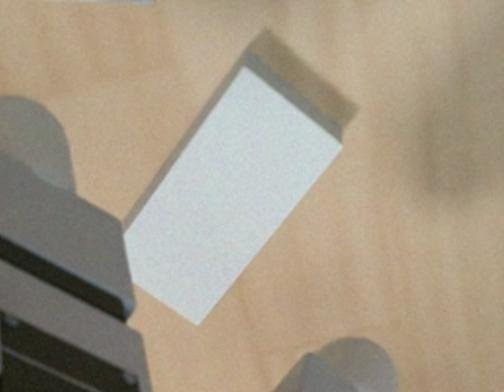

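Emit:
execute_actions:
  actions:
    - [[0,0,0,0,0,0, 0.754,0,0.576,0.696,0.714,0.678,0.226,0.168,0.754,0,0.576,0.696,0.754,0,0.576,0.696,0.4,-0.6, 0.0035,-0.0073,-0.085,0,0,0, 0.754,0.15,0.576,0.696,0.714,0.678,0.226,0.168,0.754,-0.15,0.576,0.696,1,0,-1,-0.17,0.3,-0.8]]
  cameras: ["cam_right_wrist"]

Emit:
zoom_image:
  camera: "cam_right_wrist"
  region: [370, 0, 550, 140]

Scene clock: 30.93 s.
left_arm: end_effector_position=(+0.2679, +0.4695, +0.2618) hand_goal=(+0.754, +0.000, +0.576, +0.696, +0.714, +0.678, +0.226, +0.168, +0.754, +0.000, +0.576, +0.696, +0.754, +0.000, +0.576, +0.696) hand_measured=(+0.752, -0.002, +0.576, +0.696, +0.714, +0.678, +0.222, +0.168, +0.750, -0.002, +0.576, +0.696, +0.750, -0.002, +0.576, +0.696) hand_current_ma=(-1, +0, +0, +0, +0, +0, -3, +0, -1, +0, +0, +0, -1, +0, +0, +0) hand_state=(goal, goal, goal, goal, goal, goal, goal, goal, goal, goal, goal, goal, goal, goal, goal, goal) hand_current_limit=0.40 hand_speed=-0.60 end_effector_quat_wxyz=(+0.002, -0.353, +0.935, -0.009) | right_arm: end_effector_position=(+0.2514, +0.2726, +0.1273) hand_goal=(+0.754, +0.150, +0.576, +0.696, +0.714, +0.678, +0.226, +0.168, +0.754, -0.150, +0.576, +0.696, +1.000, +0.000, -1.000, -0.170) hand_measured=(+0.752, +0.152, +0.576, +0.696, +0.714, +0.678, +0.222, +0.168, +0.752, -0.152, +0.576, +0.696, +1.000, +0.002, -0.996, -0.168) hand_current_ma=(+0, +1, +0, +0, +0, +0, -3, +0, +0, -1, +0, +0, +0, +0, +1, +1) hand_state=(goal, goal, goal, goal, goal, goal, goal, goal, goal, goal, goal, goal, goal, goal, goal, goal) hand_current_limit=0.30 hand_speed=-0.80 end_effector_quat_wxyz=(+0.001, +0.431, +0.902, -0.002)
Joint positions: left_arm=[0.896 1.766 1.823 -1.634 0.018 -1.397] | right_arm=[0.948 1.164 0.816 -1.228 0.002 0.27]
Joint torques (N m): left_arm=[0.73 -11.52 11.34 0.21 0.02 -0.07] | right_arm=[-0.26 -4.48 9.54 0.76 0.08 0.02]
Heat: left arm: hottest elbow 38 °C; right arm: hottest elbow 36 °C.
Hand target: left_arm +0.2747, +0.4770, +0.2698; +0.014, -0.351, +0.936, -0.003 | right_arm +0.2550, +0.2746, +0.1251; +0.000, +0.430, +0.903, +0.000
Off the commanded pose: left_arm 0.013 m, 2 deg | right_arm 0.005 m, 0 deg.
Step readings (end_effector_position of left_arm | right_arm):
0: (+0.2679, +0.4695, +0.2618) | (+0.2488, +0.2760, +0.1712)
1: (+0.2679, +0.4695, +0.2618) | (+0.2490, +0.2755, +0.1669)
2: (+0.2679, +0.4695, +0.2618) | (+0.2521, +0.2782, +0.1631)
4: (+0.2679, +0.4695, +0.2618) | (+0.2529, +0.2777, +0.1479)
8: (+0.2679, +0.4695, +0.2618) | (+0.2494, +0.2701, +0.1275)
15: (+0.2679, +0.4695, +0.2618) | (+0.2514, +0.2726, +0.1273)
camera_calibration:
cam_right_wrist: T_world_to_cam=[[0.96404, -0.265752, -0.00172766, -0.132385], [-0.180972, -0.661225, 0.728032, 0.0831371], [-0.194619, -0.701539, -0.685541, 0.452892], [0, 0, 0, 1]] pos_world=[0.230811, 0.337512, 0.249721]
Images, in order (width x height): cam_right_wrist 896x504.

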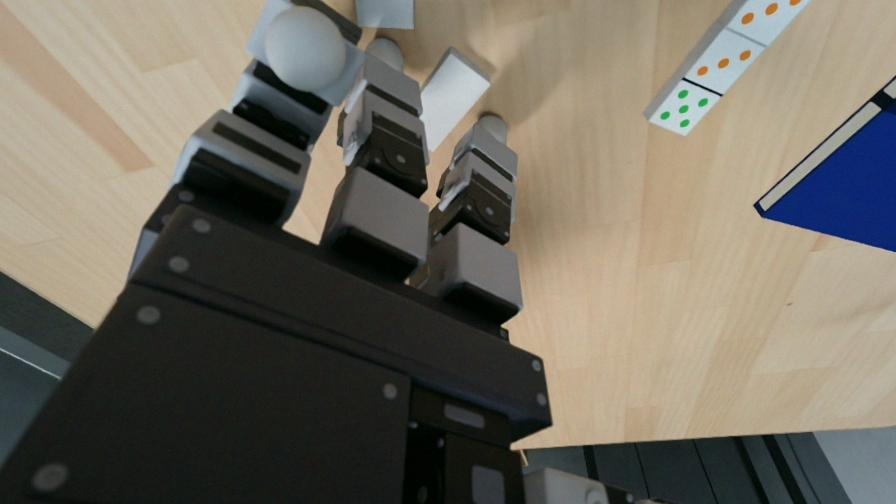

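Scaled by 2.800 from the camera's 896x504 image, which has a finer 1280x720 frame.

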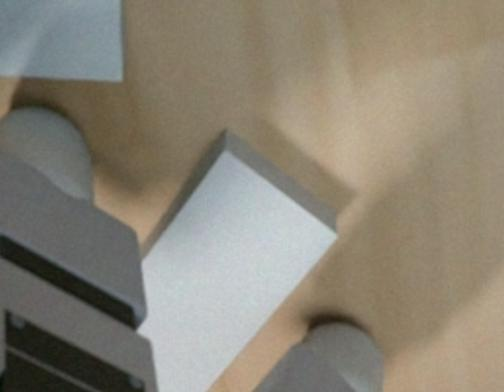

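Emit:
execute_actions:
  actions:
    - [[0,0,0,0,0,0, 0.754,0,0.576,0.696,0.714,0.678,0.226,0.168,0.754,0,0.576,0.696,0.754,0,0.576,0.696,0.4,-0.6, 0,0,0,0,0,0, 0.754,-0.1,0.576,0.696,0.714,0.678,0.226,0.168,0.754,0.1,0.576,0.696,1,0,-1,-0.17,0.2,-0.8]]
    - [[0,0,0,0,0,0, 0.754,0,0.576,0.696,0.714,0.678,0.226,0.168,0.754,0,0.576,0.696,0.754,0,0.576,0.696,0.4,-0.6, 0,0,0,0,0,0, 0.754,-0.1,0.576,0.696,0.714,0.678,0.226,0.168,0.754,0.1,0.576,0.696,1,0,-1,-0.17,0.2,-0.8]]
    - [[0,0,0,0,0,0, 0.754,0,0.576,0.696,0.714,0.678,0.226,0.168,0.754,0,0.576,0.696,0.754,0,0.576,0.696,0.4,-0.6, 0.015,0.015,0.18,0,0,0, 0.754,-0.1,0.576,0.696,0.714,0.678,0.226,0.168,0.754,0.1,0.576,0.696,1,0,-0.591,0.696,0.2,-0.6]]
    - [[0,0,0,0,0,0, 0.754,0,0.576,0.696,0.714,0.678,0.226,0.168,0.754,0,0.576,0.696,0.754,0,0.576,0.696,0.4,-0.6, 0,0,0,0,0,0, -0.4,-0.1,0.3,0.696,0.714,0.678,0.226,0.168,-0.4,0.1,0.3,0.696,-0.616,0,-0.591,0.696,0.2,-0.6]]
    - [[0,0,0,0,0,0, 0.754,0,0.576,0.696,0.714,0.678,0.226,0.168,0.754,0,0.576,0.696,0.754,0,0.576,0.696,0.4,-0.6, 0,0,0,0,0,0, -0.4,-0.1,0.3,0.696,0.714,0.678,0.226,0.168,-0.4,0.1,0.3,0.696,-0.616,0,-0.591,0.696,0.2,-0.6]]
  cameras: ["cam_high"]

Emit:
zoom_image:
  camera: "cam_high"
  region: [380, 130, 500, 230]

Scene clock: 34.37 s.
left_arm: end_effector_position=(+0.2679, +0.4695, +0.2618) hand_goal=(+0.754, +0.000, +0.576, +0.696, +0.714, +0.678, +0.226, +0.168, +0.754, +0.000, +0.576, +0.696, +0.754, +0.000, +0.576, +0.696) hand_measured=(+0.752, -0.002, +0.576, +0.696, +0.714, +0.678, +0.222, +0.168, +0.750, -0.002, +0.576, +0.696, +0.750, -0.002, +0.576, +0.696) hand_current_ma=(-1, +0, +0, +0, +0, +0, -3, +0, -1, +0, +0, +0, -1, +0, +0, +0) hand_state=(goal, goal, goal, goal, goal, goal, goal, goal, goal, goal, goal, goal, goal, goal, goal, goal) hand_current_limit=0.40 hand_speed=-0.60 end_effector_quat_wxyz=(+0.002, -0.353, +0.935, -0.009) | right_arm: end_effector_position=(+0.2591, +0.2807, +0.2271) hand_goal=(-0.400, -0.100, +0.300, +0.696, +0.714, +0.678, +0.226, +0.168, -0.400, +0.100, +0.300, +0.696, -0.616, +0.000, -0.590, +0.696) hand_measured=(-0.372, +0.006, +0.308, +0.696, +0.714, +0.678, +0.220, +0.168, -0.382, -0.010, +0.306, +0.696, -0.596, +0.002, -0.590, +0.694) hand_current_ma=(+39, +229, +5, +0, +0, +0, -4, +0, +21, -239, +3, +0, +23, +0, +0, -1) hand_state=(blocked, blocked, goal, goal, goal, goal, goal, goal, goal, blocked, goal, goal, goal, goal, goal, goal) hand_current_limit=0.20 hand_speed=-0.60 end_effector_quat_wxyz=(+0.001, +0.431, +0.902, -0.002)
Joint positions: left_arm=[0.896 1.766 1.823 -1.634 0.018 -1.397] | right_arm=[0.943 1.133 1.061 -1.501 0.002 0.263]
Joint torques (N m): left_arm=[0.67 -11.4 11.33 0.2 0.03 -0.07] | right_arm=[-0.26 -4.84 12.3 -0.05 0.13 0.04]
Heat: left arm: hottest elbow 39 °C; right arm: hottest elbow 36 °C.
Hand target: left_arm +0.2747, +0.4770, +0.2698; +0.014, -0.351, +0.936, -0.003 | right_arm +0.2640, +0.2836, +0.2331; +0.000, +0.430, +0.903, +0.000
Off the commanded pose: left_arm 0.013 m, 2 deg | right_arm 0.008 m, 0 deg.
Step readings (end_effector_position of left_arm | right_arm):
0: (+0.2679, +0.4695, +0.2618) | (+0.2514, +0.2727, +0.1273)
1: (+0.2679, +0.4695, +0.2618) | (+0.2514, +0.2727, +0.1273)
2: (+0.2679, +0.4695, +0.2618) | (+0.2514, +0.2727, +0.1273)
4: (+0.2679, +0.4695, +0.2618) | (+0.2514, +0.2727, +0.1273)
8: (+0.2679, +0.4695, +0.2618) | (+0.2514, +0.2727, +0.1273)
15: (+0.2679, +0.4695, +0.2618) | (+0.2514, +0.2727, +0.1273)
16: (+0.2679, +0.4695, +0.2618) | (+0.2514, +0.2727, +0.1273)
17: (+0.2679, +0.4695, +0.2618) | (+0.2514, +0.2727, +0.1273)
19: (+0.2679, +0.4695, +0.2618) | (+0.2514, +0.2727, +0.1273)
23: (+0.2679, +0.4695, +0.2618) | (+0.2514, +0.2727, +0.1273)
30: (+0.2679, +0.4695, +0.2618) | (+0.2514, +0.2727, +0.1273)
31: (+0.2679, +0.4695, +0.2618) | (+0.2510, +0.2717, +0.1325)
32: (+0.2679, +0.4695, +0.2618) | (+0.2475, +0.2661, +0.1390)
34: (+0.2679, +0.4695, +0.2618) | (+0.2467, +0.2633, +0.1656)
38: (+0.2679, +0.4695, +0.2618) | (+0.2583, +0.2793, +0.2179)
45: (+0.2679, +0.4695, +0.2618) | (+0.2595, +0.2811, +0.2273)
46: (+0.2679, +0.4695, +0.2618) | (+0.2594, +0.2810, +0.2273)
47: (+0.2679, +0.4695, +0.2618) | (+0.2593, +0.2809, +0.2272)
49: (+0.2679, +0.4695, +0.2618) | (+0.2591, +0.2807, +0.2271)
53: (+0.2679, +0.4695, +0.2618) | (+0.2591, +0.2807, +0.2271)
60: (+0.2679, +0.4695, +0.2618) | (+0.2591, +0.2807, +0.2271)
61: (+0.2679, +0.4695, +0.2618) | (+0.2591, +0.2807, +0.2271)
62: (+0.2679, +0.4695, +0.2618) | (+0.2591, +0.2807, +0.2271)
64: (+0.2679, +0.4695, +0.2618) | (+0.2591, +0.2807, +0.2271)
68: (+0.2679, +0.4695, +0.2618) | (+0.2591, +0.2807, +0.2271)
75: (+0.2679, +0.4695, +0.2618) | (+0.2591, +0.2807, +0.2271)
Images, in order (width x height): cam_high 896x504.

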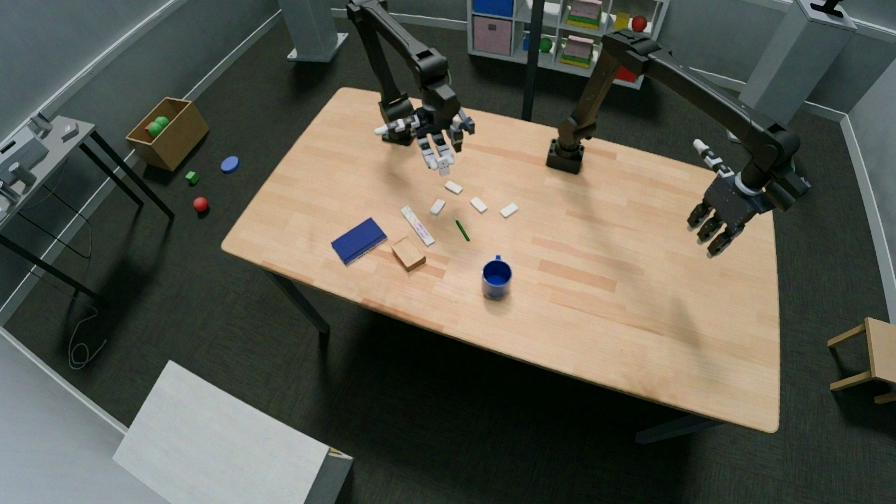

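Scaled by 4.200 from the camera's 896x504 image, which has a finer 1280x720 frame.

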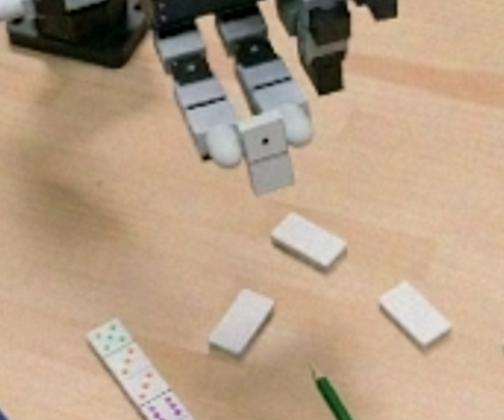

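Emit:
zoom_image:
  camera: "cam_high"
  region: [425, 150, 460, 180]

Scaled by 14.400 from the camera's 896x504 image, which has a finer 1280x720 frame.

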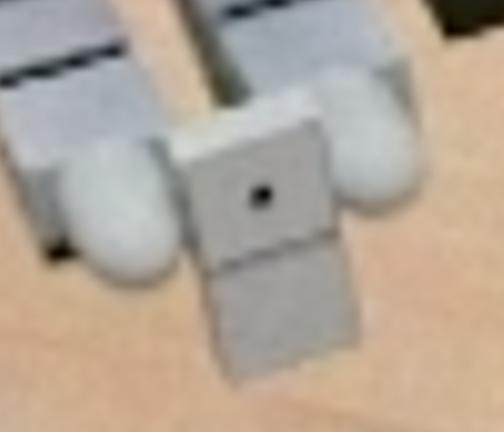

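Emit:
execute_actions:
  actions:
    - [[0,0,0,0,0,0, 0.754,0,0.576,0.696,0.714,0.678,0.226,0.168,0.754,0,0.576,0.696,0.754,0,0.576,0.696,0.4,-0.6, 0.017,0.104,0,0,0,-0.137, 0.068,-0.1,0.212,0.188,0.714,0.678,0.226,0.168,0.068,0.1,0.212,0.188,-0.616,0,-0.591,0.696,0.2,-0.75]]
    - [[0,0,0,0,0,0, 0.754,0,0.576,0.696,0.714,0.678,0.226,0.168,0.754,0,0.576,0.696,0.754,0,0.576,0.696,0.4,-0.6, 0.017,0.104,0,0,0,-0.137, 0.068,-0.1,0.212,0.188,0.714,0.678,0.226,0.168,0.068,0.1,0.212,0.188,-0.616,0,-0.591,0.696,0.2,-0.75]]
    - [[0,0,0,0,0,0, 0.754,0,0.576,0.696,0.714,0.678,0.226,0.168,0.754,0,0.576,0.696,0.754,0,0.576,0.696,0.4,-0.6, 0.017,0.104,0,0,0,-0.137, 0.068,-0.1,0.212,0.188,0.714,0.678,0.226,0.168,0.068,0.1,0.212,0.188,-0.616,0,-0.591,0.696,0.2,-0.75]]
    - [[0,0,0,0,0,0, 0.754,0,0.576,0.696,0.714,0.678,0.226,0.168,0.754,0,0.576,0.696,0.754,0,0.576,0.696,0.4,-0.6, 0,0,-0.08,0,0,0, 0.068,-0.1,0.212,0.188,0.714,0.678,0.226,0.168,0.068,0.1,0.212,0.188,-0.616,0,-0.591,0.696,0.2,-0.75]]
  cameras: ["cam_high","cam_head_left","cam_head_right"]

Emit:
zoom_image:
  camera: "cam_high"
  region: [420, 150, 540, 250]

Emit:
zoom_image:
  camera: "cam_head_left"
  region: [350, 120, 500, 270]

Scene clock: 39.07 s.
left_arm: end_effector_position=(+0.2679, +0.4695, +0.2618) hand_goal=(+0.754, +0.000, +0.576, +0.696, +0.714, +0.678, +0.226, +0.168, +0.754, +0.000, +0.576, +0.696, +0.754, +0.000, +0.576, +0.696) hand_measured=(+0.752, -0.002, +0.576, +0.696, +0.714, +0.678, +0.222, +0.168, +0.750, -0.002, +0.576, +0.696, +0.750, -0.002, +0.576, +0.696) hand_current_ma=(-1, +0, +0, +0, +0, +0, -3, +0, -1, +0, +0, +0, -1, +0, +0, +0) hand_state=(goal, goal, goal, goal, goal, goal, goal, goal, goal, goal, goal, goal, goal, goal, goal, goal) hand_current_limit=0.40 hand_speed=-0.60 end_effector_quat_wxyz=(+0.002, -0.353, +0.935, -0.009) | right_arm: end_effector_position=(+0.2944, +0.4681, +0.1981) hand_goal=(+0.068, -0.100, +0.212, +0.188, +0.714, +0.678, +0.226, +0.168, +0.068, +0.100, +0.212, +0.188, -0.616, +0.000, -0.590, +0.696) hand_measured=(+0.080, +0.006, +0.222, +0.194, +0.714, +0.678, +0.222, +0.168, +0.074, -0.010, +0.218, +0.192, -0.600, +0.002, -0.590, +0.694) hand_current_ma=(+11, +226, +8, +3, +0, +0, -4, +0, +4, -239, +3, +1, +17, +0, +0, -1) hand_state=(goal, blocked, goal, goal, goal, goal, goal, goal, goal, blocked, goal, goal, goal, goal, goal, goal) hand_current_limit=0.20 hand_speed=-0.75 end_effector_quat_wxyz=(-0.003, +0.884, +0.467, +0.005)
Joint positions: left_arm=[0.896 1.766 1.823 -1.634 0.018 -1.397] | right_arm=[1.155 1.878 1.813 -1.494 0.001 1.754]
Joint torques (N m): left_arm=[0.73 -11.46 11.38 0.23 0.03 -0.06] | right_arm=[0.44 -15.5 9.35 0.57 0.28 0.22]
Heat: left arm: hottest elbow 39 °C; right arm: hottest elbow 36 °C.
Hand target: left_arm +0.2747, +0.4770, +0.2698; +0.014, -0.351, +0.936, -0.003 | right_arm +0.2945, +0.4708, +0.1851; +0.000, +0.887, +0.462, +0.000
Off the commanded pose: left_arm 0.013 m, 2 deg | right_arm 0.013 m, 1 deg.
Step readings (end_effector_position of left_arm | right_arm):
0: (+0.2679, +0.4695, +0.2618) | (+0.2591, +0.2807, +0.2271)
1: (+0.2679, +0.4695, +0.2618) | (+0.2574, +0.2845, +0.2265)
2: (+0.2679, +0.4695, +0.2618) | (+0.2571, +0.2885, +0.2254)
4: (+0.2679, +0.4695, +0.2618) | (+0.2564, +0.3157, +0.2269)
8: (+0.2679, +0.4695, +0.2618) | (+0.2591, +0.3503, +0.2164)
15: (+0.2679, +0.4695, +0.2618) | (+0.2651, +0.3408, +0.2103)
16: (+0.2679, +0.4695, +0.2618) | (+0.2654, +0.3434, +0.2122)
17: (+0.2679, +0.4695, +0.2618) | (+0.2660, +0.3464, +0.2137)
19: (+0.2679, +0.4695, +0.2618) | (+0.2727, +0.3744, +0.2222)
23: (+0.2679, +0.4695, +0.2618) | (+0.2819, +0.4133, +0.2257)
30: (+0.2679, +0.4695, +0.2618) | (+0.2775, +0.4035, +0.2179)
31: (+0.2679, +0.4695, +0.2618) | (+0.2778, +0.4063, +0.2213)
32: (+0.2679, +0.4695, +0.2618) | (+0.2781, +0.4104, +0.2235)
34: (+0.2679, +0.4695, +0.2618) | (+0.2894, +0.4416, +0.2327)
38: (+0.2679, +0.4695, +0.2618) | (+0.3026, +0.4750, +0.2333)
45: (+0.2679, +0.4695, +0.2618) | (+0.2926, +0.4618, +0.2205)
46: (+0.2679, +0.4695, +0.2618) | (+0.2925, +0.4621, +0.2177)
47: (+0.2679, +0.4695, +0.2618) | (+0.2937, +0.4651, +0.2148)
49: (+0.2679, +0.4695, +0.2618) | (+0.2952, +0.4690, +0.2080)
53: (+0.2679, +0.4695, +0.2618) | (+0.2948, +0.4686, +0.1983)
60: (+0.2679, +0.4695, +0.2618) | (+0.2944, +0.4682, +0.1981)
Images, in order (width x height): cam_head_left 896x504, cam_head_right 896x504, cam_high 896x504.

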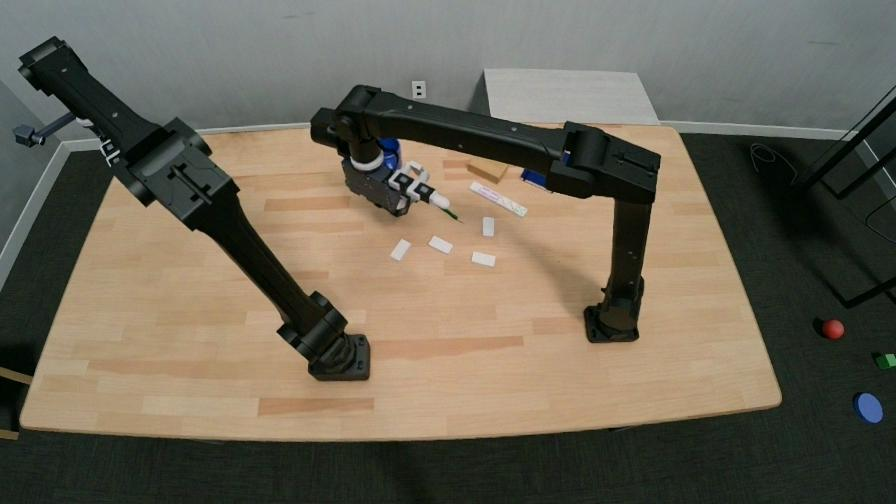

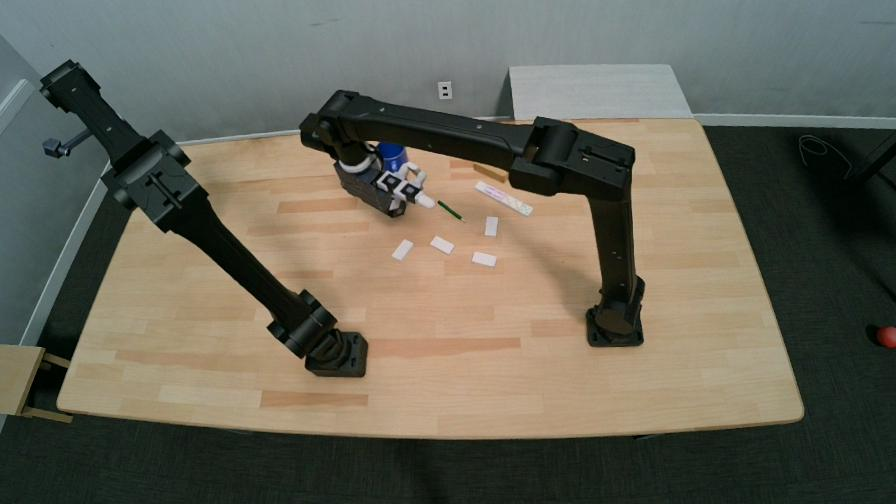

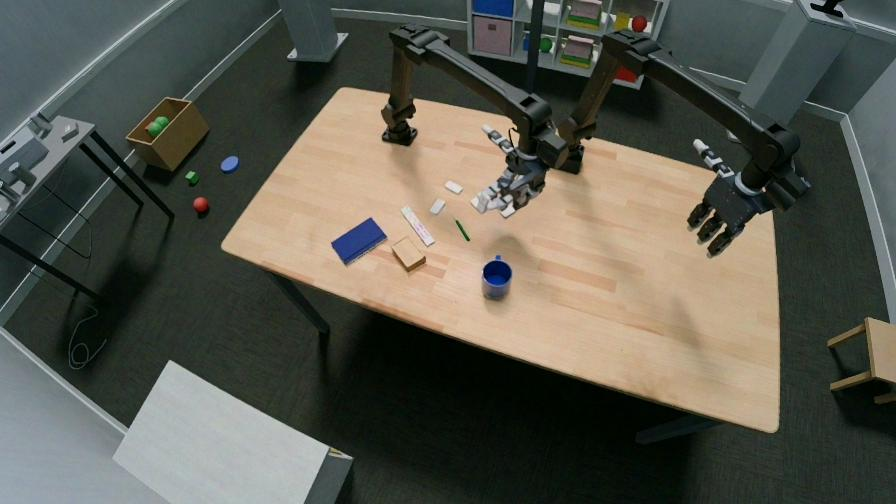

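Scaled by 4.200 from the camera's 896x504 image, which has a finer 1280x720 frame.

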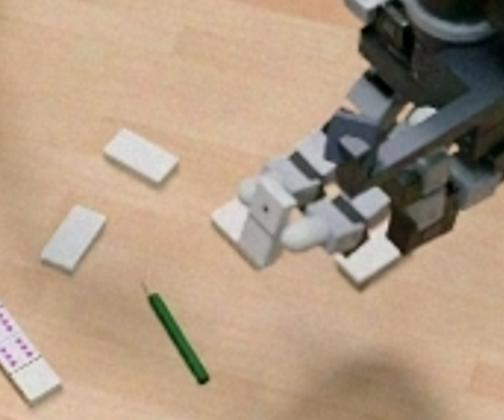

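Scaled by 3.360 from the camera's 896x504 image, which has a finer 1280x720 frame.

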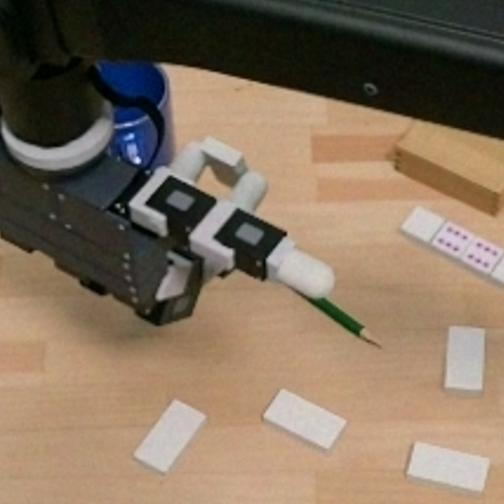

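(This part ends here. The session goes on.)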